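# Hang the wine glass upside down on the rack

## Task

Pick the wine glass up off the table and hang it inverted on the rack so its whole stem sits inside a vacant curl of wire, with the glass in contact only with the wire. It fails if the glass is thrown, dropped more than about a thumb's length, or hit as hard as such a drop, or if any glass falls over while no gripper holds it. The glasses already on the rack must still hang straight in their own curls.

## Robot and tools

Robot: two arms, left_arm and right_arm. Each has six joints and a two-finger parallel gripper with a wrist camera. The left base is near (+0.008, +0.330, -0.004) m and the right near (+0.007, -0.318, +0.003) m.

Scene frame: origin at table-top height, midway between the arms, a little behind the near table edge. +x points out over the table, +y toward left_arm (not the image's left), +z up. All reported hand positions, velocities and targets use this frame. Offsets use its axes, and rotations turn about the hand's own position. On a gripper, the fingers point along its +z and close along its y. end_effector_position is the point between the pads, about 1 cm back from the tips.

The 14-number row: used by both motion tools. It holds the left arm's dx, dy, dz, rx, ry, rz, opening, then the same seven for the right arm. Every number lies in [-1, 1].
- dx to rz are offsets, not poses. They count from that arm's Hand target as it stood when the action or move began.
- Position scale: 1.0 = 0.6 m. Rotation scale: 1.0 = 180 degrees. rx, ry, rz form a single rotation vector.
- Repeating the same offset moves the hand again. Six zeros re-request the current Hand target.
- opening is absolute: +1 fully open (0.093 m), -1 closed. A 0 is a real command, so resend an arm's present opening to leave it unchanged.

execute_actions(actions, cameras)
- actions is a list of actions. Each action is a list of up to 15 rows, one row per 1/30 s step. A short action holds its last row for the remaining steps.
- Every row counts from the pose at the start of that action, not from the row before it.
- cameras lists camera names, or ["all"]. An empty actions list returns the state plus all images.

move(target, speed, blend, opening_speed, grip_force, blocking, cameras)
- target is one 14-number row, or a list of up to 15 rows. All rows are offsets from the same starting Hand targets. The hand travels a straight line to each.
- speed: top speed in m/s, 0.002 to 2.9, default 0.25. Turning is capped at twice that value in rad/s. Give one value, or one per target.
- blend: in metres, for lists. It rounds corners; 0 stops at each target.
- opening_speed: how fast the opening changes, per second on the -1..+1 scale, at least 0.2.
- grip_force: newtons per pad, 10 to 50, one value or one per arm. It stays set, and lower values close slowly.
- blocking=false returns after about 0.5 s while the motion continues.
- Behaviour:
  - The whole move is capped at 10 s.
  - Paths do not avoid obstacles or the other arm.
  - Fast moves overshoot and strike harder.
  - Steer around an arm's own base, not close past it.
  - A changed opening on a later target is applied only once everything has come to rest there.
- The result adds a "move:" line giving the ending (done, off_target, moving, held, fault) and any limits (paced = pose clipped, held = steps withheld). done means at rest within 10 mm and 2 degrees; it does not rule out contact.

Other tools
- wait(seconds 0–10, cameras) lets time run with commands held; a running move continues.
- stop(cameras) brakes a running move; braking needs some distance.
- zoom_image(camera, region [x0, y0, x1, y1]) magnifies part of the newest image from that camera, at most 504x504 px. Cameras: cam_head_left, cam_head_right, cam_high, cam_low, cam_left_wrist, cam_right_wrist. All images are 672x504, and calibration K and T_world_to_cam are given per camera.
- read_manual(section="licences") returns only licence text.
- finished_scene(scene) ends the current scene, given its number. Call nothing after it in the same reply.

Results
- Each arm reports end_effector_position (m) and end_effector_quat_wxyz.
- Hand target is the last commanded pose, after clipping; the next offsets count from it. The gripper often rests short of it. Waiting does not close that gap; send the remaining distance as an offset.
- grip_measured uses the opening scale. Pads meet near -0.94, and an object w mm wide reads about -0.94 + 0.0208·w. Each arm may read up to 0.02 high. To grip a rigid object firmly, command about 0.24 below its width reading. To release, send well above that reading.
- Joint positions end with the finger gap in metres.
- Joint torques include gravity and are noisy.
- Step readings list positions during execute_actions only.
- Tool commands show the present commands.

Cautions
- Orientation commands are clipped to within 40 degrees of the measured orientation, so big turns need several steps.
- Friction and gravity can leave the hand low, short or tilted, especially at long reach. Check the pose after each move and correct any tilt.
- An arm blocked by something keeps pushing. Relieve it by commanding a target back beyond the gripper.
- Nothing warns before contact with the bar under the bases, the plate behind it or the low rail. Their tops can be about 3 cm above the table.
- Avoid contact between the arms: grippers can collide, and closing on the other arm's fingers counts as a press.
- Wrist-camera cable contact counts as hand contact.
- Motor heat rises when an arm holds a load, stays stretched out or pushes against something. MOTOR HOT appears at 75 °C; at 90 °C that arm folds away and idles.
- Move the glass slowly, never release it while it is moving, lower it gently, and keep everything on the table.

Each tool is called after "Emit:" as name(argument=value, ...), one argument or row to a line, values as JSON.

## Session

Emit:
execute_actions(
  actions=[],
)

Scene clock: 0.00 s.
left_arm: end_effector_position=(+0.3887, +0.3842, +0.0753) grip_measured=+1.000 end_effector_quat_wxyz=(+0.540, -0.160, +0.815, +0.135) | right_arm: end_effector_position=(+0.3936, -0.3380, +0.0973) grip_measured=+1.000 end_effector_quat_wxyz=(+0.562, +0.079, +0.823, -0.028)
Joint positions: left_arm=[-0.03 1.563 0.404 0.728 -0.433 -0.162 0.093] | right_arm=[0.028 1.554 0.399 0.742 0.161 0.096 0.093]
Joint velocities: within noise
Joint torques (N m): no reading
Motor temperatures (°C): left_arm=[27 30 32 28 27 28 26] | right_arm=[28 33 28 30 25 28 25]
Heat: left arm: 32 °C; right arm: 33 °C.
Hand target: left_arm +0.3938, +0.3847, +0.0874; +0.556, -0.165, +0.804, +0.132 | right_arm +0.3991, -0.3375, +0.1103; +0.580, +0.080, +0.811, -0.025
Tool commands: left_gripper/opening=+1.0 right_gripper/opening=+1.0
camera_calibration:
cam_left_wrist: T_world_to_cam=[[0.380932, -0.921617, -0.0742436, 0.213655], [-0.711554, -0.240936, -0.66003, 0.456698], [0.590408, 0.304255, -0.747561, -0.206073], [0, 0, 0, 1]] pos_world=[0.365245, 0.369642, 0.163245]
cam_right_wrist: T_world_to_cam=[[-0.174809, -0.984173, -0.0290743, -0.26174], [-0.713326, 0.146945, -0.685254, 0.435919], [0.678681, -0.0990492, -0.727724, -0.140709], [0, 0, 0, 1]] pos_world=[0.360694, -0.33559, 0.188708]

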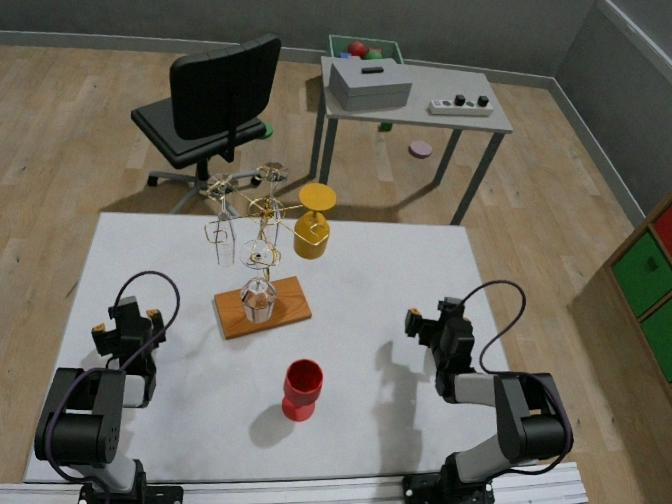

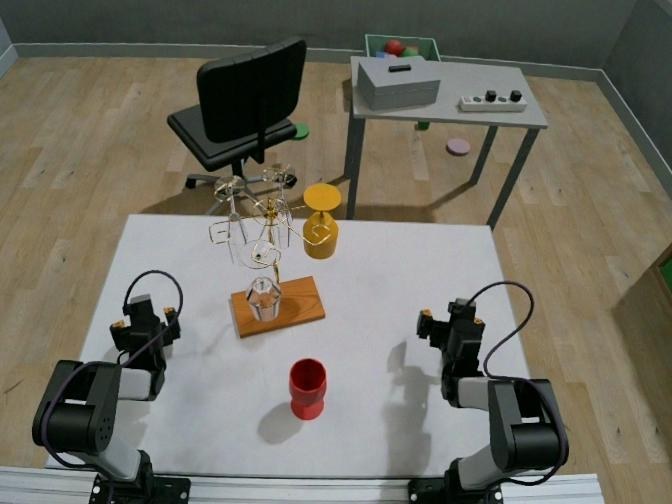

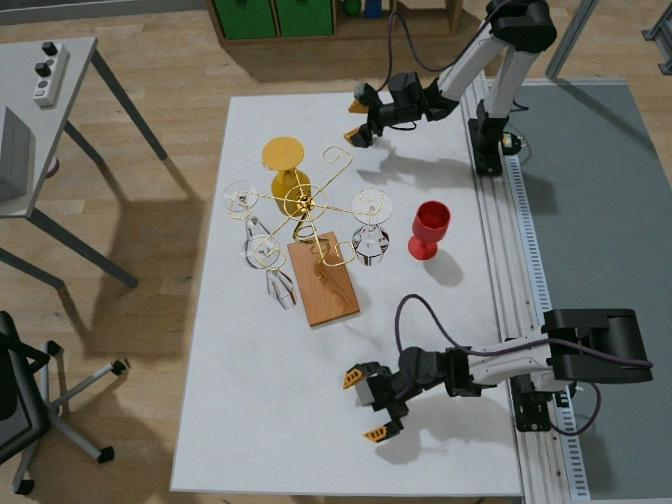

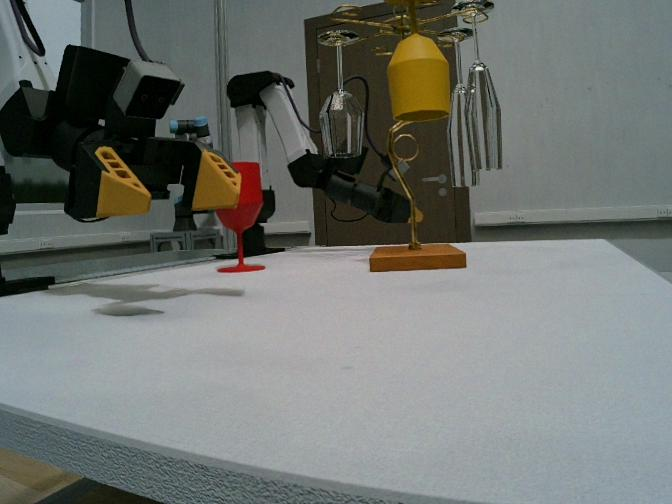

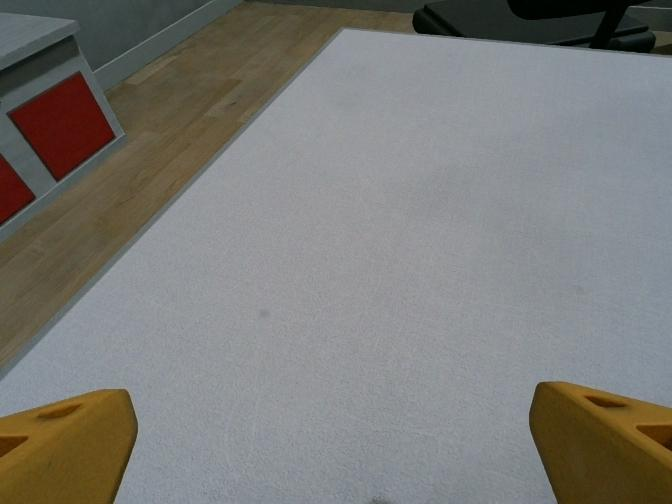

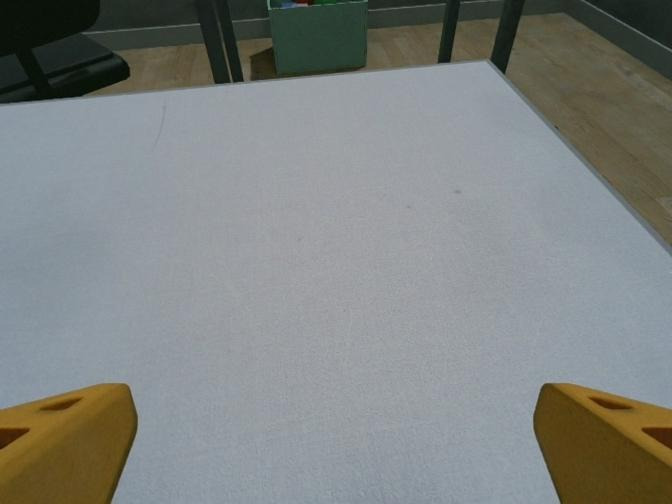

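Emit:
zoom_image(
  camera="cam_high",
  region=[200, 120, 460, 340],
)

Emit:
zoom_image(
  camera="cam_head_right",
  region=[190, 150, 370, 350],
)

Emit:
zoom_image(
  camera="cam_low",
  region=[180, 0, 520, 290],
)

Emit:
zoom_image(
  camera="cam_head_left",
  region=[180, 150, 360, 350],
)

Scaled by 1.938 from the camera's 672x504 image, which has a finer 960x720 frame.

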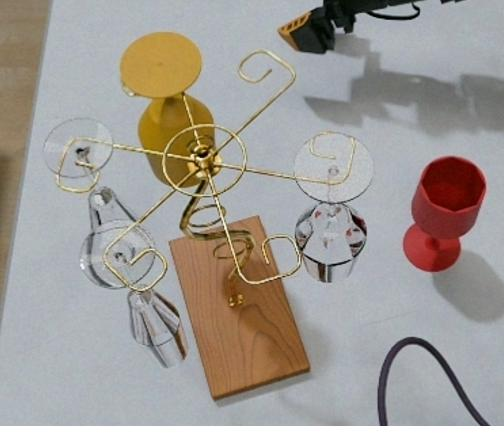

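Scaled by 2.520 from the camera's 672x504 image, which has a finer 960x720 frame.

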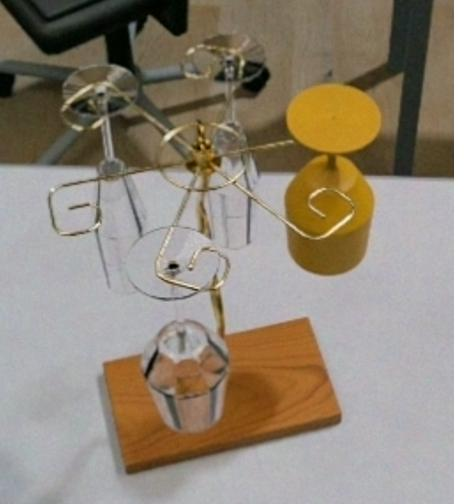

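Scaled by 1.482 from the camera's 672x504 image, which has a finer 960x720 frame.

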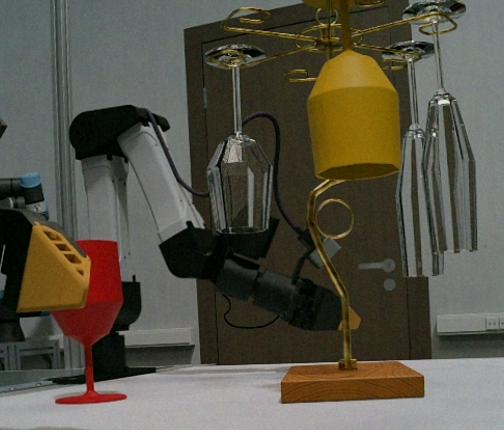

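Scaled by 2.520 from the camera's 672x504 image, which has a finer 960x720 frame.

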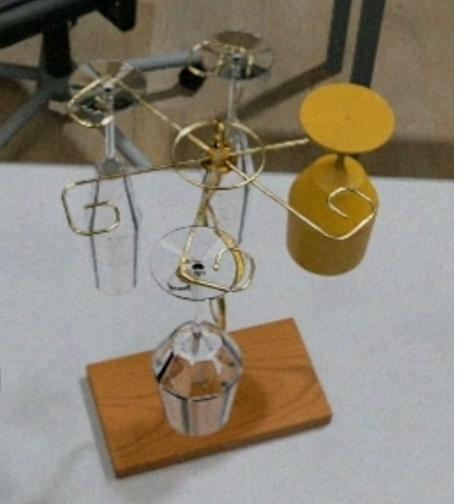

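Emit:
move(
  target=[
    [-0.106,-0.241,0.121,-0.0699,-0.1101,-0.5743,1,0,0,0,0,0,0,1],
    [-0.255,-0.456,0.088,-0.1121,-0.0944,-0.7656,1,0,0,0,0,0,0,1],
  ],
  blend=[0.05,0],
  cameras=["cam_high","cam_head_right","cam_left_wrist","cam_low"],
)

Scene clock: 118.10 s.
left_arm: end_effector_position=(+0.2407, +0.1117, +0.1369) grip_measured=+1.000 end_effector_quat_wxyz=(+0.441, +0.538, +0.470, -0.543) | right_arm: end_effector_position=(+0.3936, -0.3380, +0.0973) grip_measured=+1.000 end_effector_quat_wxyz=(+0.562, +0.079, +0.823, -0.028)
Joint positions: left_arm=[-0.18 1.676 0.483 0.885 1.551 0.286 0.093] | right_arm=[0.028 1.554 0.399 0.742 0.161 0.096 0.093]
Joint torques (N m): left_arm=[-0.24 -6.43 4.46 1.5 0.24 0.32] | right_arm=[0.21 -5.42 6.64 2.33 -0.04 -0.09]
Motor temperatures (°C): left_arm=[27 35 36 39 27 28 26] | right_arm=[28 36 32 41 25 28 25]
Heat: left arm: 39 °C; right arm: 41 °C.
Hand target: left_arm +0.2408, +0.1111, +0.1403; +0.380, +0.597, +0.380, -0.596 | right_arm +0.3991, -0.3375, +0.1103; +0.580, +0.080, +0.811, -0.025
Off the commanded pose: left_arm 0.003 m, 15 deg | right_arm 0.014 m, 2 deg.
joint sent to its limit (left arm) — joint 5 (wrist yaw), upper limit. The joint targets are off in orientation, not in position.
move: off_target (left_arm, right_arm)
camera_calibration:
cam_left_wrist: T_world_to_cam=[[-0.982539, 0.186057, 0.000616037, 0.217729], [0.0846216, 0.449817, -0.889103, 0.0889204], [-0.165701, -0.873526, -0.457707, 0.284134], [0, 0, 0, 1]] pos_world=[0.253484, 0.16769, 0.208975]
Images, in order (width x height): cam_head_right 672x504, cam_high 672x504, cam_low 672x504, cam_left_wrist 672x504.

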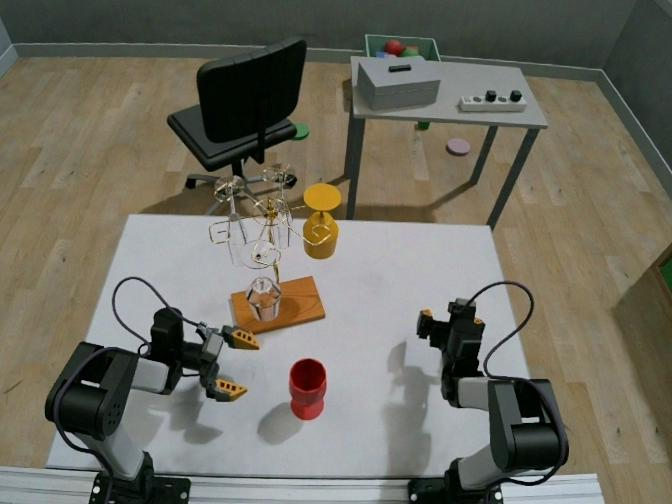

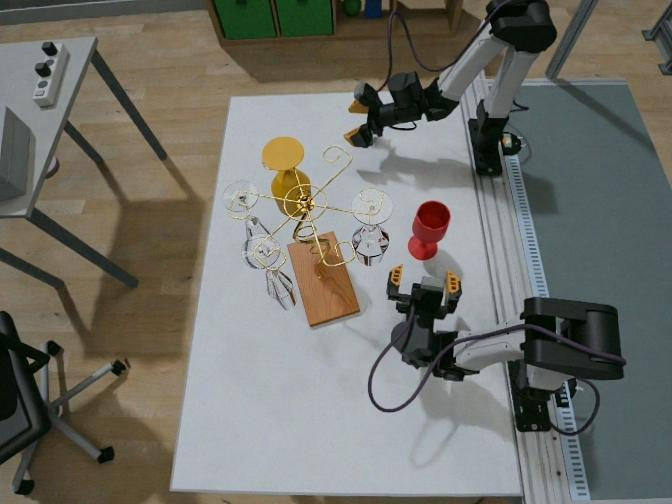

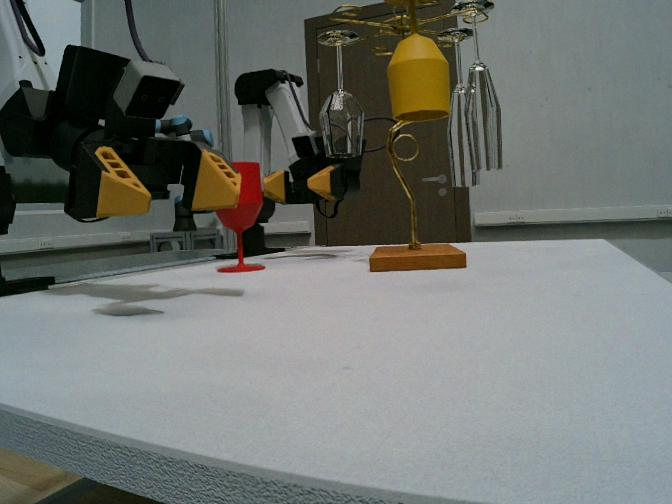

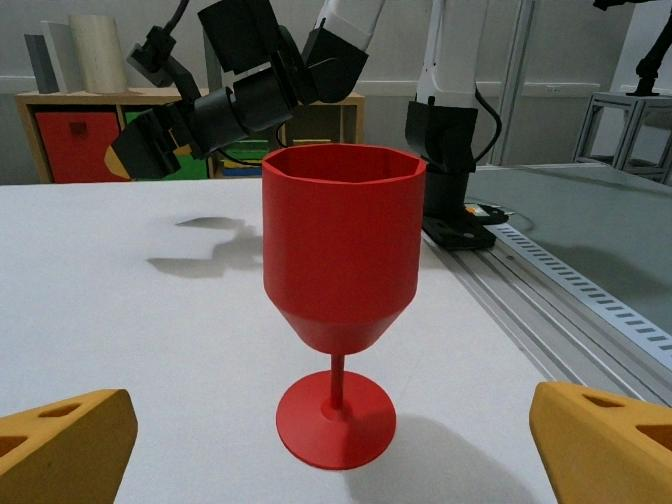

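Emit:
move(
  target=[-0.005,-0.0735,-0.018,0,0,0.039,1,0,0,0,0,0,0,1],
  cameras=["cam_high","cam_left_wrist"],
)

Scene clock: 127.63 s.
left_arm: end_effector_position=(+0.2316, +0.0707, +0.1258) grip_measured=+1.000 end_effector_quat_wxyz=(+0.394, +0.568, +0.433, -0.579) | right_arm: end_effector_position=(+0.3936, -0.3380, +0.0973) grip_measured=+1.000 end_effector_quat_wxyz=(+0.562, +0.079, +0.823, -0.028)
Joint positions: left_arm=[-0.33 1.802 0.584 0.891 1.551 0.289 0.093] | right_arm=[0.028 1.554 0.399 0.742 0.161 0.096 0.093]
Joint torques (N m): left_arm=[-0.23 -6.15 5.67 1.7 0.13 0.29] | right_arm=[0.27 -5.5 6.52 2.31 -0.07 -0.11]
Heat: left arm: 38 °C; right arm: 42 °C.
Hand target: left_arm +0.2377, +0.0670, +0.1294; +0.416, +0.572, +0.415, -0.572 | right_arm +0.3991, -0.3375, +0.1103; +0.580, +0.080, +0.811, -0.025
Off the commanded pose: left_arm 0.008 m, 3 deg | right_arm 0.014 m, 2 deg.
move: off_target (left_arm, right_arm)
camera_calibration:
cam_left_wrist: T_world_to_cam=[[-0.943663, 0.330437, 0.0176398, 0.194981], [0.135849, 0.435464, -0.889896, 0.0875627], [-0.301737, -0.837366, -0.455821, 0.270455], [0, 0, 0, 1]] pos_world=[0.253707, 0.123911, 0.197762]
Images, in order (width x height): cam_high 672x504, cam_left_wrist 672x504.

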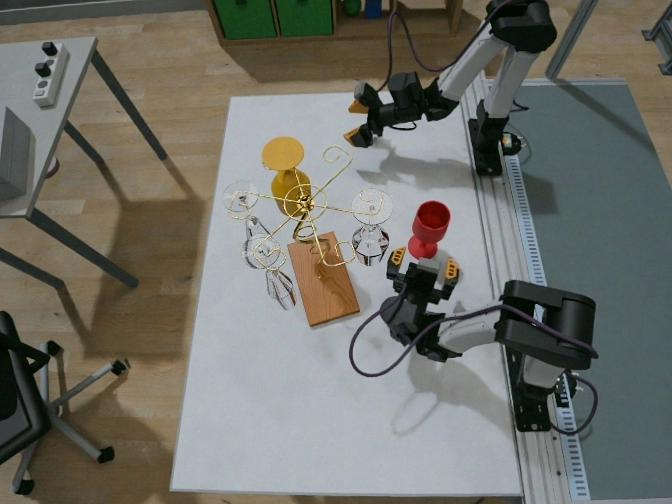

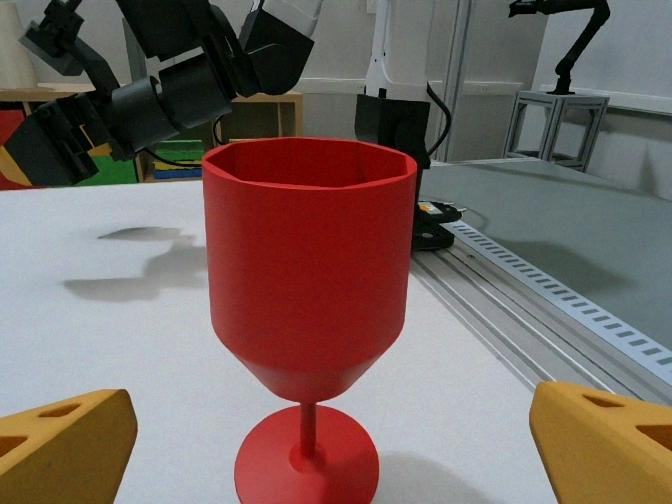

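Emit:
move(
  target=[
    [0.0213,-0.0067,0,0,0,0,1,0,0,0,0,0,0,1],
    [0.0043,-0.065,0,0,0,0,1,0,0,0,0,0,0,1],
  ],
  speed=0.12,
  cameras=["cam_left_wrist"],
)

Scene clock: 134.73 s.
left_arm: end_effector_position=(+0.2388, +0.0297, +0.1293) grip_measured=+1.000 end_effector_quat_wxyz=(+0.401, +0.573, +0.425, -0.574) | right_arm: end_effector_position=(+0.3936, -0.3380, +0.0973) grip_measured=+1.000 end_effector_quat_wxyz=(+0.562, +0.079, +0.823, -0.028)
Joint positions: left_arm=[-0.445 1.923 0.651 1.23 1.439 0.029 0.093] | right_arm=[0.028 1.554 0.399 0.742 0.161 0.096 0.093]
Joint torques (N m): left_arm=[-0.16 -7.04 3.56 1.92 -0.1 0.12] | right_arm=[0.28 -5.45 6.6 2.34 -0.06 -0.09]
Heat: left arm: 38 °C; right arm: 42 °C.
Hand target: left_arm +0.2404, +0.0280, +0.1295; +0.416, +0.572, +0.415, -0.572 | right_arm +0.3991, -0.3375, +0.1103; +0.580, +0.080, +0.811, -0.025
Off the commanded pose: left_arm 0.002 m, 2 deg | right_arm 0.014 m, 2 deg.
move: off_target (right_arm)
camera_calibration:
cam_left_wrist: T_world_to_cam=[[-0.943046, 0.332581, -0.00738536, 0.218329], [0.157739, 0.427506, -0.890144, 0.102513], [-0.292888, -0.840612, -0.455619, 0.237969], [0, 0, 0, 1]] pos_world=[0.259423, 0.0836027, 0.201287]
Images, in order (width x height): cam_left_wrist 672x504.

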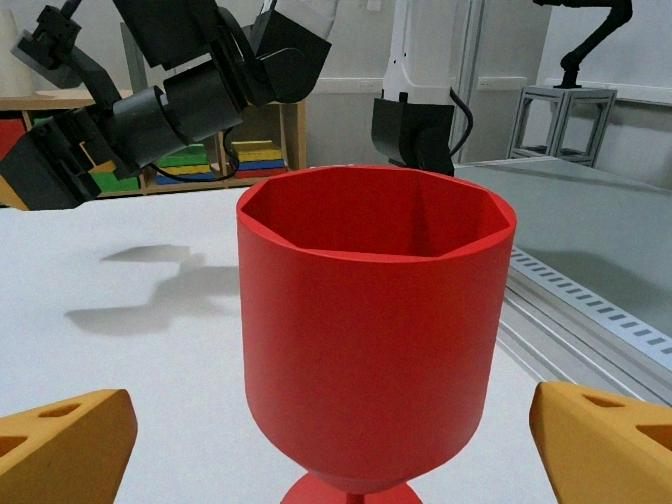

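Emit:
move(
  target=[
    [-0.012,-0.0067,-0.002,0,0,0,1,0,0,0,0,0,0,1],
    [-0.0305,-0.0567,-0.002,0,0,0,1,0,0,0,0,0,0,1],
  ],
  speed=0.12,
  cameras=["cam_left_wrist","cam_head_right","cam_high"],
)

Scene clock: 141.47 s.
left_arm: end_effector_position=(+0.2171, -0.0027, +0.1235) grip_measured=+1.000 end_effector_quat_wxyz=(+0.395, +0.569, +0.430, -0.579) | right_arm: end_effector_position=(+0.3936, -0.3380, +0.0973) grip_measured=+1.000 end_effector_quat_wxyz=(+0.562, +0.079, +0.823, -0.028)
Joint positions: left_arm=[-0.569 1.95 0.636 1.299 1.317 -0.018 0.093] | right_arm=[0.028 1.554 0.399 0.742 0.161 0.096 0.093]
Joint torques (N m): left_arm=[0.06 -7.04 4.67 2.08 -0.2 0.13] | right_arm=[0.29 -5.45 6.54 2.38 -0.05 -0.08]
Heat: left arm: 38 °C; right arm: 42 °C.
Hand target: left_arm +0.2221, -0.0060, +0.1282; +0.416, +0.572, +0.416, -0.572 | right_arm +0.3991, -0.3375, +0.1103; +0.580, +0.080, +0.811, -0.025
Off the commanded pose: left_arm 0.008 m, 3 deg | right_arm 0.014 m, 2 deg.
move: off_target (left_arm, right_arm)
camera_calibration:
cam_left_wrist: T_world_to_cam=[[-0.94238, 0.33433, 0.0119869, 0.205999], [0.141638, 0.431183, -0.891078, 0.118318], [-0.303083, -0.838036, -0.453692, 0.203683], [0, 0, 0, 1]] pos_world=[0.239104, 0.0508055, 0.195371]
Images, in order (width x height): cam_head_right 672x504, cam_high 672x504, cam_left_wrist 672x504.

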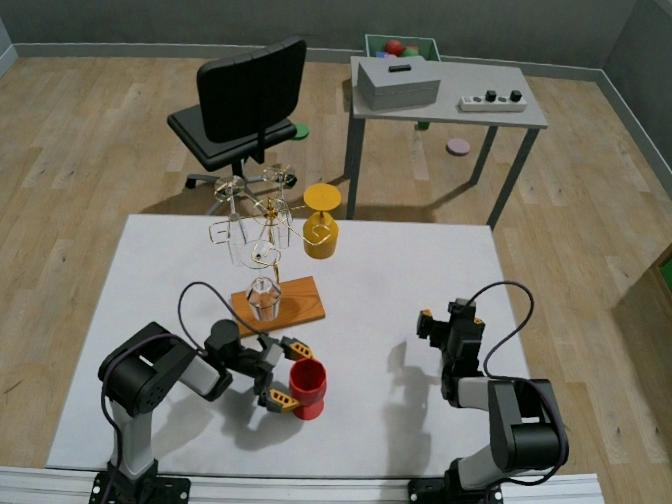

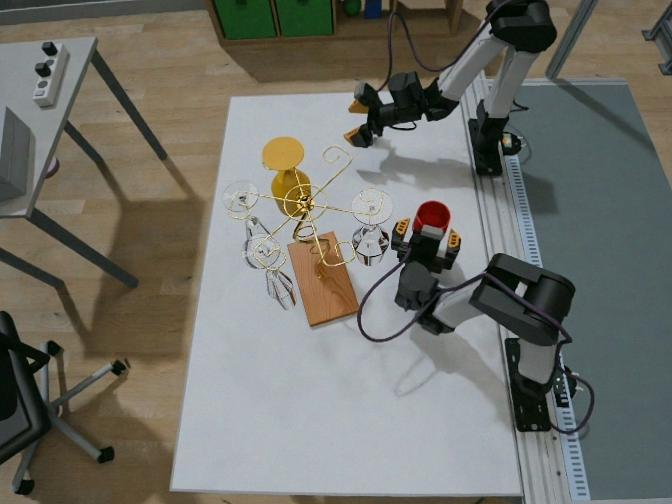

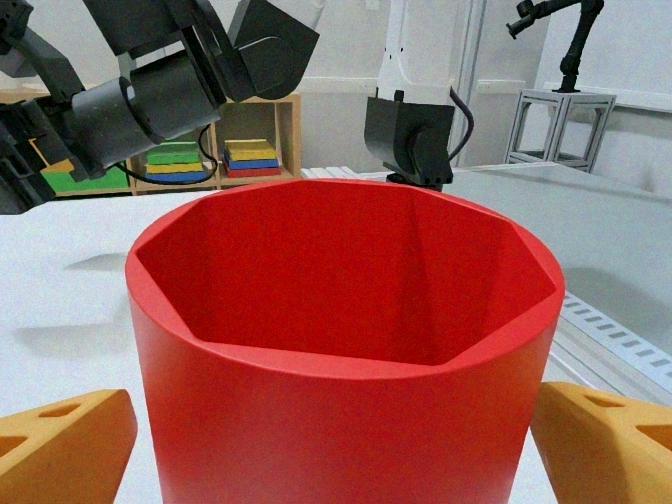

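Emit:
move(
  target=[0,0,0,0,0,0,0.1,0,0,0,0,0,0,1],
  grip_force=[25,50],
  opening_speed=0.4,
  cameras=["cam_left_wrist","cam_low"],
)

Scene clock: 146.50 s.
left_arm: end_effector_position=(+0.2172, -0.0028, +0.1237) grip_measured=+0.617 end_effector_quat_wxyz=(+0.395, +0.569, +0.430, -0.579) | right_arm: end_effector_position=(+0.3936, -0.3380, +0.0973) grip_measured=+1.000 end_effector_quat_wxyz=(+0.562, +0.079, +0.823, -0.028)
Joint positions: left_arm=[-0.569 1.95 0.636 1.3 1.316 -0.019 0.075] | right_arm=[0.028 1.554 0.399 0.742 0.161 0.096 0.093]
Joint torques (N m): left_arm=[0.05 -6.98 4.64 2.08 -0.12 0.15] | right_arm=[0.2 -5.45 6.58 2.35 -0.06 -0.1]
Heat: left arm: 39 °C; right arm: 42 °C.
Hand target: left_arm +0.2221, -0.0060, +0.1282; +0.416, +0.572, +0.416, -0.572 | right_arm +0.3991, -0.3375, +0.1103; +0.580, +0.080, +0.811, -0.025
Off the commanded pose: left_arm 0.007 m, 3 deg | right_arm 0.014 m, 2 deg.
grip_force (N): 25, 50
move: off_target (left_arm, right_arm)
camera_calibration:
cam_left_wrist: T_world_to_cam=[[-0.942634, 0.333615, 0.0119527, 0.206197], [0.141235, 0.430993, -0.891234, 0.11853], [-0.30248, -0.838419, -0.453386, 0.203575], [0, 0, 0, 1]] pos_world=[0.239205, 0.0508056, 0.195471]
Images, in order (width x height): cam_low 672x504, cam_left_wrist 672x504.

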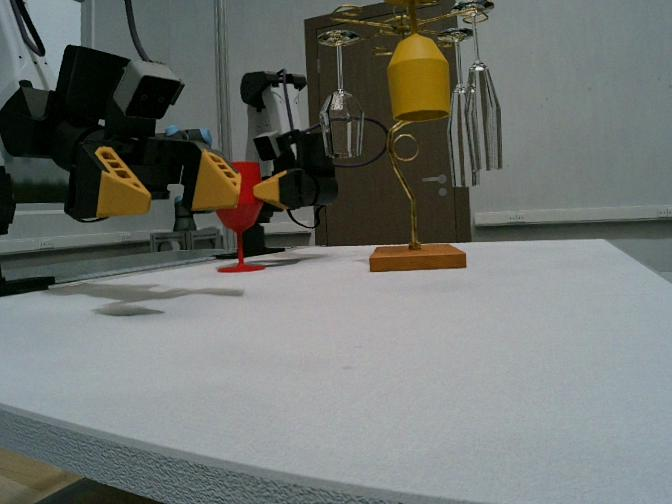

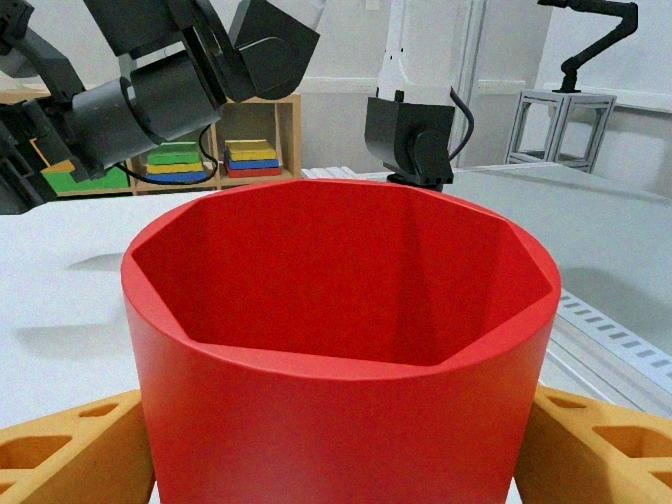

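Emit:
move(
  target=[
    [-0.008,0.005,0.05,0,0,0,0.1,0,0,0,0,0,0,1],
    [0.0465,0.227,0.17,0,0,0.089,0.1,0,0,0,0,0,0,1],
    [0.1965,0.4267,0.286,0,0,0.211,0.1,0,0,0,0,0,0,1],
  ],
  blend=[0.015,0.05,0],
  speed=[0.1,0.2,0.2],
  grip_force=[35,50],
  cameras=["cam_left_wrist","cam_low","cam_head_right","cam_high"],
)

Scene clock: 164.43 s.
left_arm: end_effector_position=(+0.3348, +0.2471, +0.2906) grip_measured=+0.586 end_effector_quat_wxyz=(+0.568, +0.399, +0.586, -0.418) | right_arm: end_effector_position=(+0.3936, -0.3380, +0.0973) grip_measured=+1.000 end_effector_quat_wxyz=(+0.562, +0.079, +0.823, -0.028)
Joint positions: left_arm=[0.305 1.412 0.759 0.977 1.524 -0.356 0.073] | right_arm=[0.028 1.554 0.399 0.742 0.161 0.096 0.093]
Joint torques (N m): left_arm=[0.68 -4.57 7.97 1.4 -0.28 0.15] | right_arm=[0.23 -5.41 6.58 2.32 -0.06 -0.07]
Heat: left arm: 39 °C; right arm: 43 °C.
Hand target: left_arm +0.3401, +0.2500, +0.2998; +0.580, +0.406, +0.579, -0.405 | right_arm +0.3991, -0.3375, +0.1103; +0.580, +0.080, +0.811, -0.025
Off the commanded pose: left_arm 0.011 m, 2 deg | right_arm 0.014 m, 2 deg.
grip_force (N): 35, 50
move: off_target (left_arm, right_arm)
camera_calibration:
cam_left_wrist: T_world_to_cam=[[-0.948251, -0.317521, -0.000202856, 0.397965], [-0.140575, 0.420387, -0.896389, 0.241417], [0.284708, -0.849973, -0.443268, 0.327605], [0, 0, 0, 1]] pos_world=[0.318036, 0.30333, 0.361701]
Images, in order (width x height): cam_head_right 672x504, cam_high 672x504, cam_low 672x504, cam_left_wrist 672x504.

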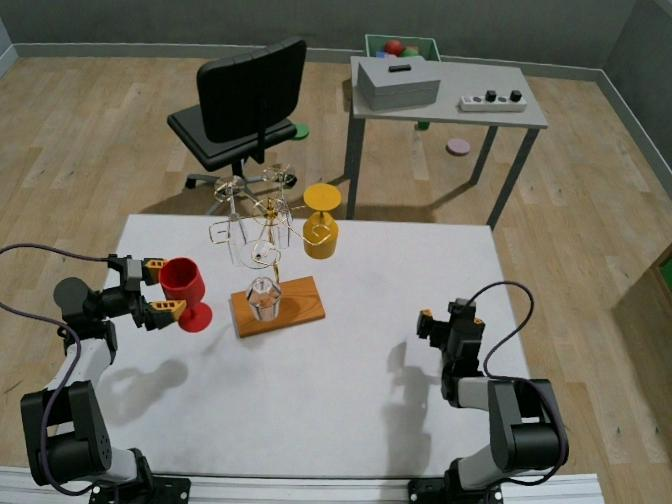

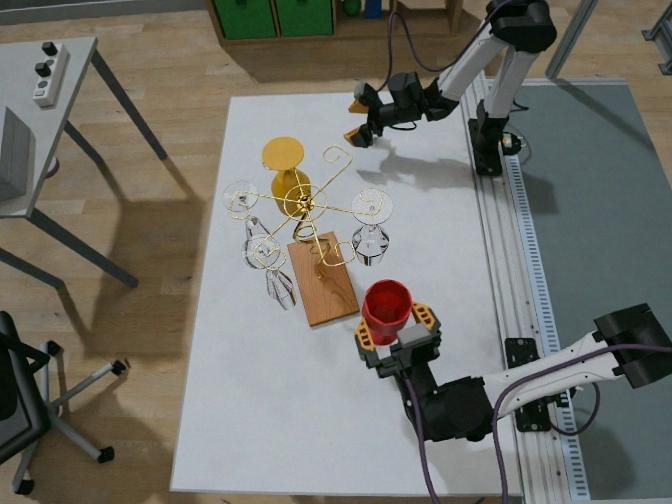

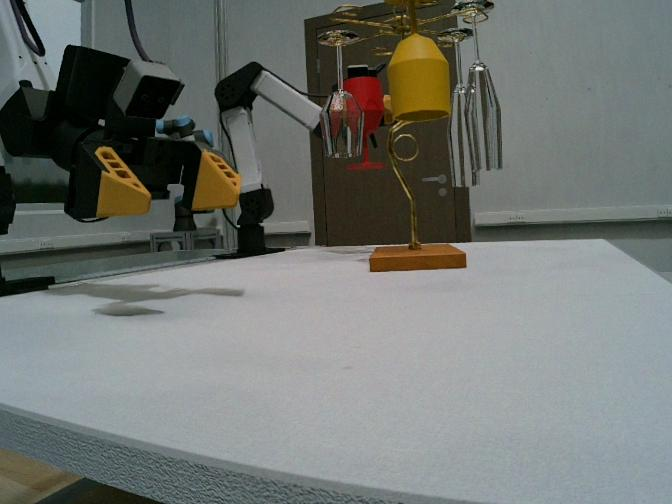

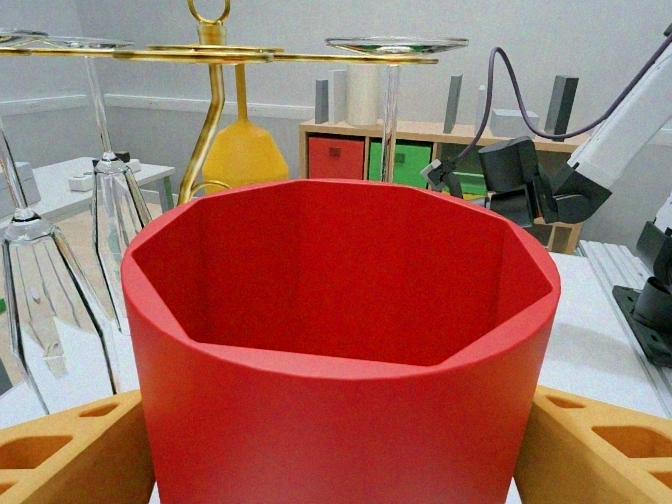

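Emit:
zoom_image(
  camera="cam_high",
  region=[290, 170, 410, 290],
)

Emit:
zoom_image(
  camera="cam_head_right",
  region=[195, 160, 345, 280],
)

Scaled by 4.200 from the camera's 672x504 image, which has a finer 960x720 frame.

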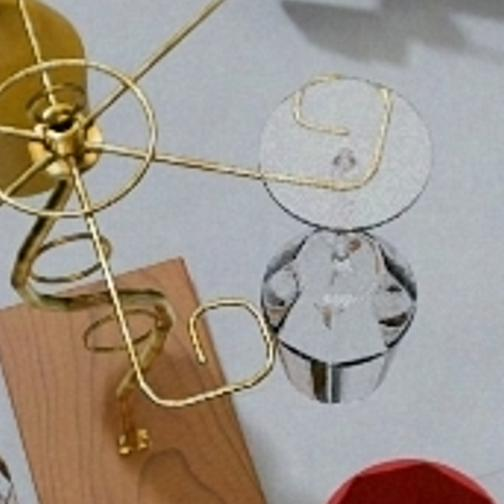

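Scaled by 3.360 from the camera's 672x504 image, which has a finer 960x720 frame.

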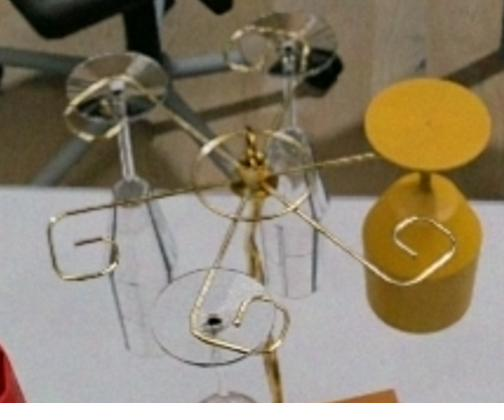

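Emit:
move(
  target=[
    [0,0,0,0.171,-0.470,0,0.1,0,0,0,0,0,0,1],
    [0,0,0,0.342,-0.940,0,0.1,0,0,0,0,0,0,1],
  ],
  blend=[0.02,0],
  speed=0.35,
  cameras=["cam_left_wrist","cam_low","cam_head_right","cam_high"],
)

Scene clock: 241.90 s.
left_arm: end_effector_position=(+0.3426, +0.2494, +0.2912) grip_measured=+0.586 end_effector_quat_wxyz=(+0.519, +0.643, -0.291, +0.482) | right_arm: end_effector_position=(+0.3936, -0.3380, +0.0973) grip_measured=+1.000 end_effector_quat_wxyz=(+0.562, +0.079, +0.823, -0.028)
Joint positions: left_arm=[0.305 1.559 0.782 1.474 1.535 2.051 0.073] | right_arm=[0.028 1.554 0.399 0.742 0.161 0.096 0.093]
Joint torques (N m): left_arm=[0.68 -5.3 7.38 1.78 -0.18 0.35] | right_arm=[0.21 -5.48 6.61 2.32 -0.06 -0.08]
Heat: left arm: 40 °C; right arm: 45 °C.
Hand target: left_arm +0.3401, +0.2500, +0.2998; +0.405, +0.579, -0.406, +0.579 | right_arm +0.3991, -0.3375, +0.1103; +0.580, +0.080, +0.811, -0.025
Off the commanded pose: left_arm 0.009 m, 23 deg | right_arm 0.014 m, 2 deg.
joint sent to its limit (left arm) — joint 4 (wrist pitch), upper limit; joint 5 (wrist yaw), upper limit; joint 6 (wrist roll), upper limit. The joint targets are off in orientation, not in position.
grip_force (N): 35, 50
move: off_target (left_arm, right_arm)
camera_calibration:
cam_left_wrist: T_world_to_cam=[[0.882283, 0.310241, -0.354017, -0.274534], [0.155814, 0.517198, 0.841563, -0.389716], [0.444184, -0.797657, 0.407975, 0.0119979], [0, 0, 0, 1]] pos_world=[0.297611, 0.296302, 0.225886]
Images, in order (width x height): cam_head_right 672x504, cam_high 672x504, cam_low 672x504, cam_left_wrist 672x504.

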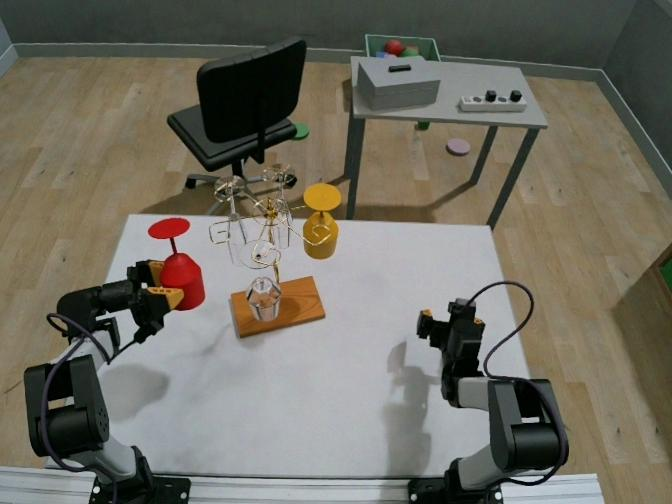

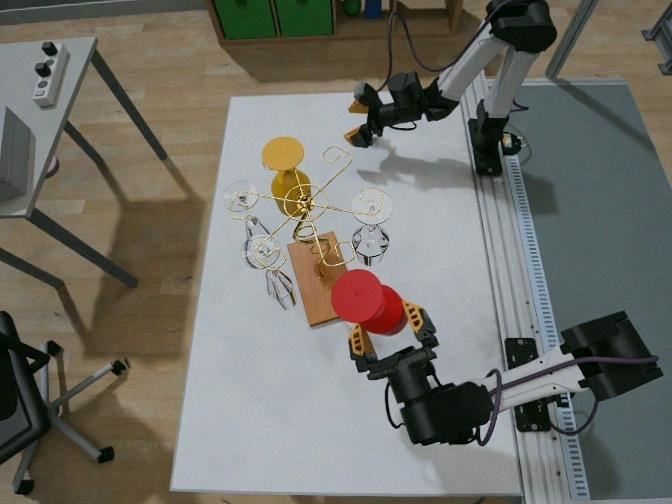

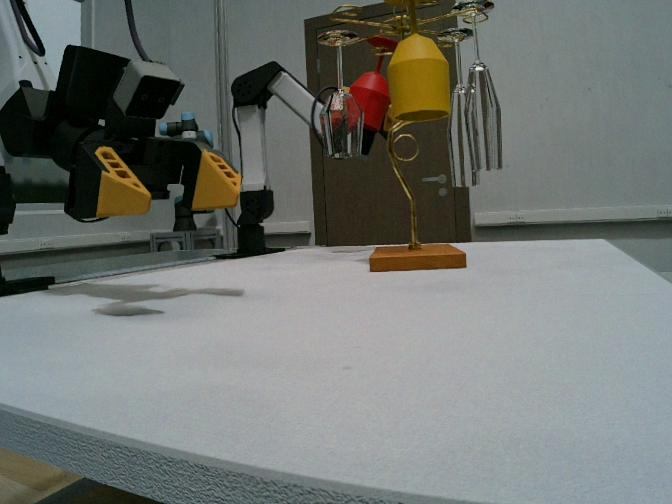

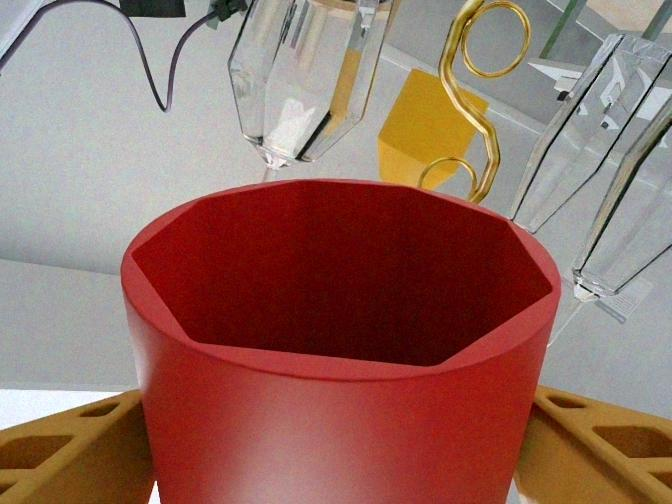

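Emit:
move(
  target=[
    [0,0,0,-0.171,0.470,0,0.1,0,0,0,0,0,0,1],
    [0,0,0,-0.342,0.940,0,0.1,0,0,0,0,0,0,1],
    [0,0,0,0.171,-0.470,0,0.1,0,0,0,0,0,0,1],
    [0,0,0,0,0,0,0.1,0,0,0,0,0,0,1],
  ],
  blend=[0.02,0.02,0.02,0],
  speed=0.45,
  cameras=["cam_left_wrist","cam_low","cam_head_right","cam_high"],
)

Scene clock: 257.93 s.
left_arm: end_effector_position=(+0.3453, +0.2502, +0.2898) grip_measured=+0.583 end_effector_quat_wxyz=(+0.412, +0.590, -0.420, +0.552) | right_arm: end_effector_position=(+0.3936, -0.3380, +0.0973) grip_measured=+1.000 end_effector_quat_wxyz=(+0.562, +0.079, +0.823, -0.028)
Joint positions: left_arm=[0.305 1.521 1.245 -0.788 1.536 -2.097 0.073] | right_arm=[0.028 1.554 0.399 0.742 0.161 0.096 0.093]
Joint torques (N m): left_arm=[0.73 -9.44 5.04 1.11 0.74 0.02] | right_arm=[0.18 -5.39 6.63 2.34 -0.06 -0.09]
Motor temperatures (°C): left_arm=[27 34 41 37 27 28 27] | right_arm=[28 37 32 46 25 28 25]
Heat: left arm: 41 °C; right arm: 46 °C.
Hand target: left_arm +0.3401, +0.2500, +0.2997; +0.405, +0.579, -0.406, +0.579 | right_arm +0.3991, -0.3375, +0.1103; +0.580, +0.080, +0.811, -0.025
Off the commanded pose: left_arm 0.011 m, 4 deg | right_arm 0.014 m, 2 deg.
joint sent to its limit (left arm) — joint 5 (wrist yaw), upper limit; joint 6 (wrist roll), lower limit. The joint targets are off in orientation, not in position.
grip_force (N): 35, 50
move: off_target (left_arm, right_arm)
camera_calibration:
cam_left_wrist: T_world_to_cam=[[0.94712, 0.320585, 0.0137655, -0.409256], [-0.138006, 0.368238, 0.919432, -0.273167], [0.289687, -0.872712, 0.393008, 0.0885343], [0, 0, 0, 1]] pos_world=[0.324268, 0.309057, 0.221998]
Images, in order (width x height): cam_head_right 672x504, cam_high 672x504, cam_low 672x504, cam_left_wrist 672x504.

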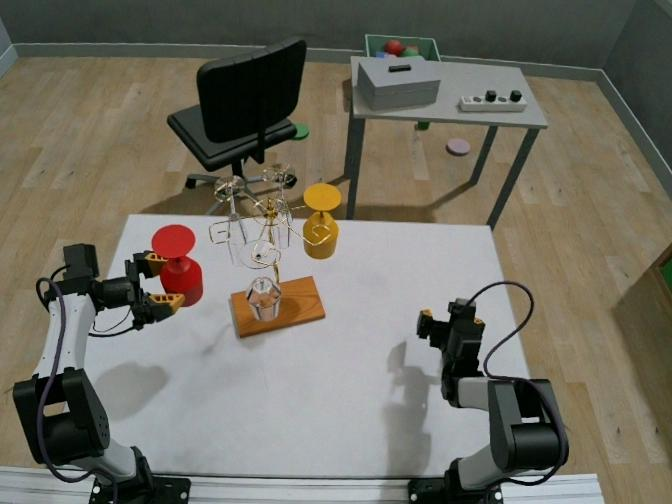

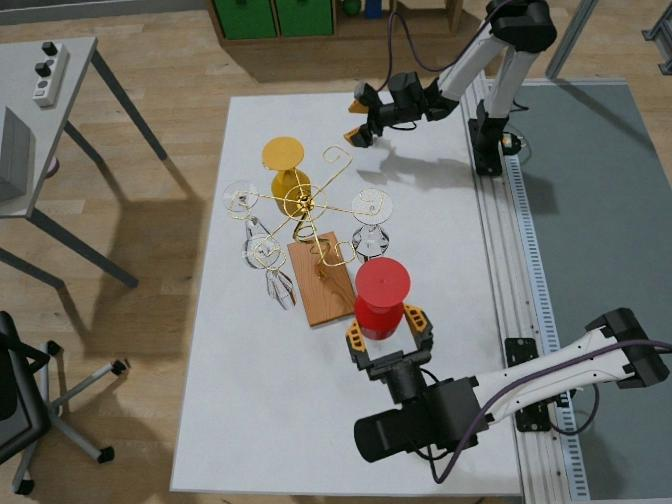

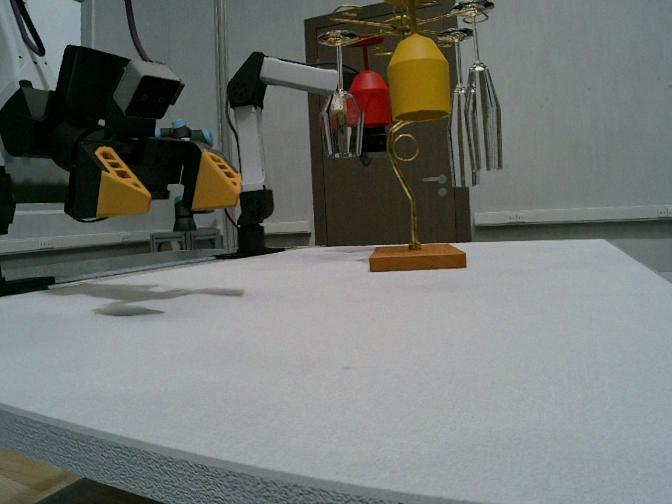

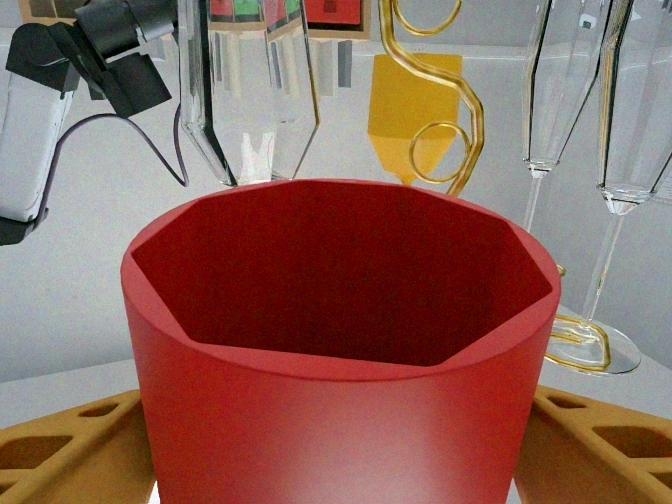

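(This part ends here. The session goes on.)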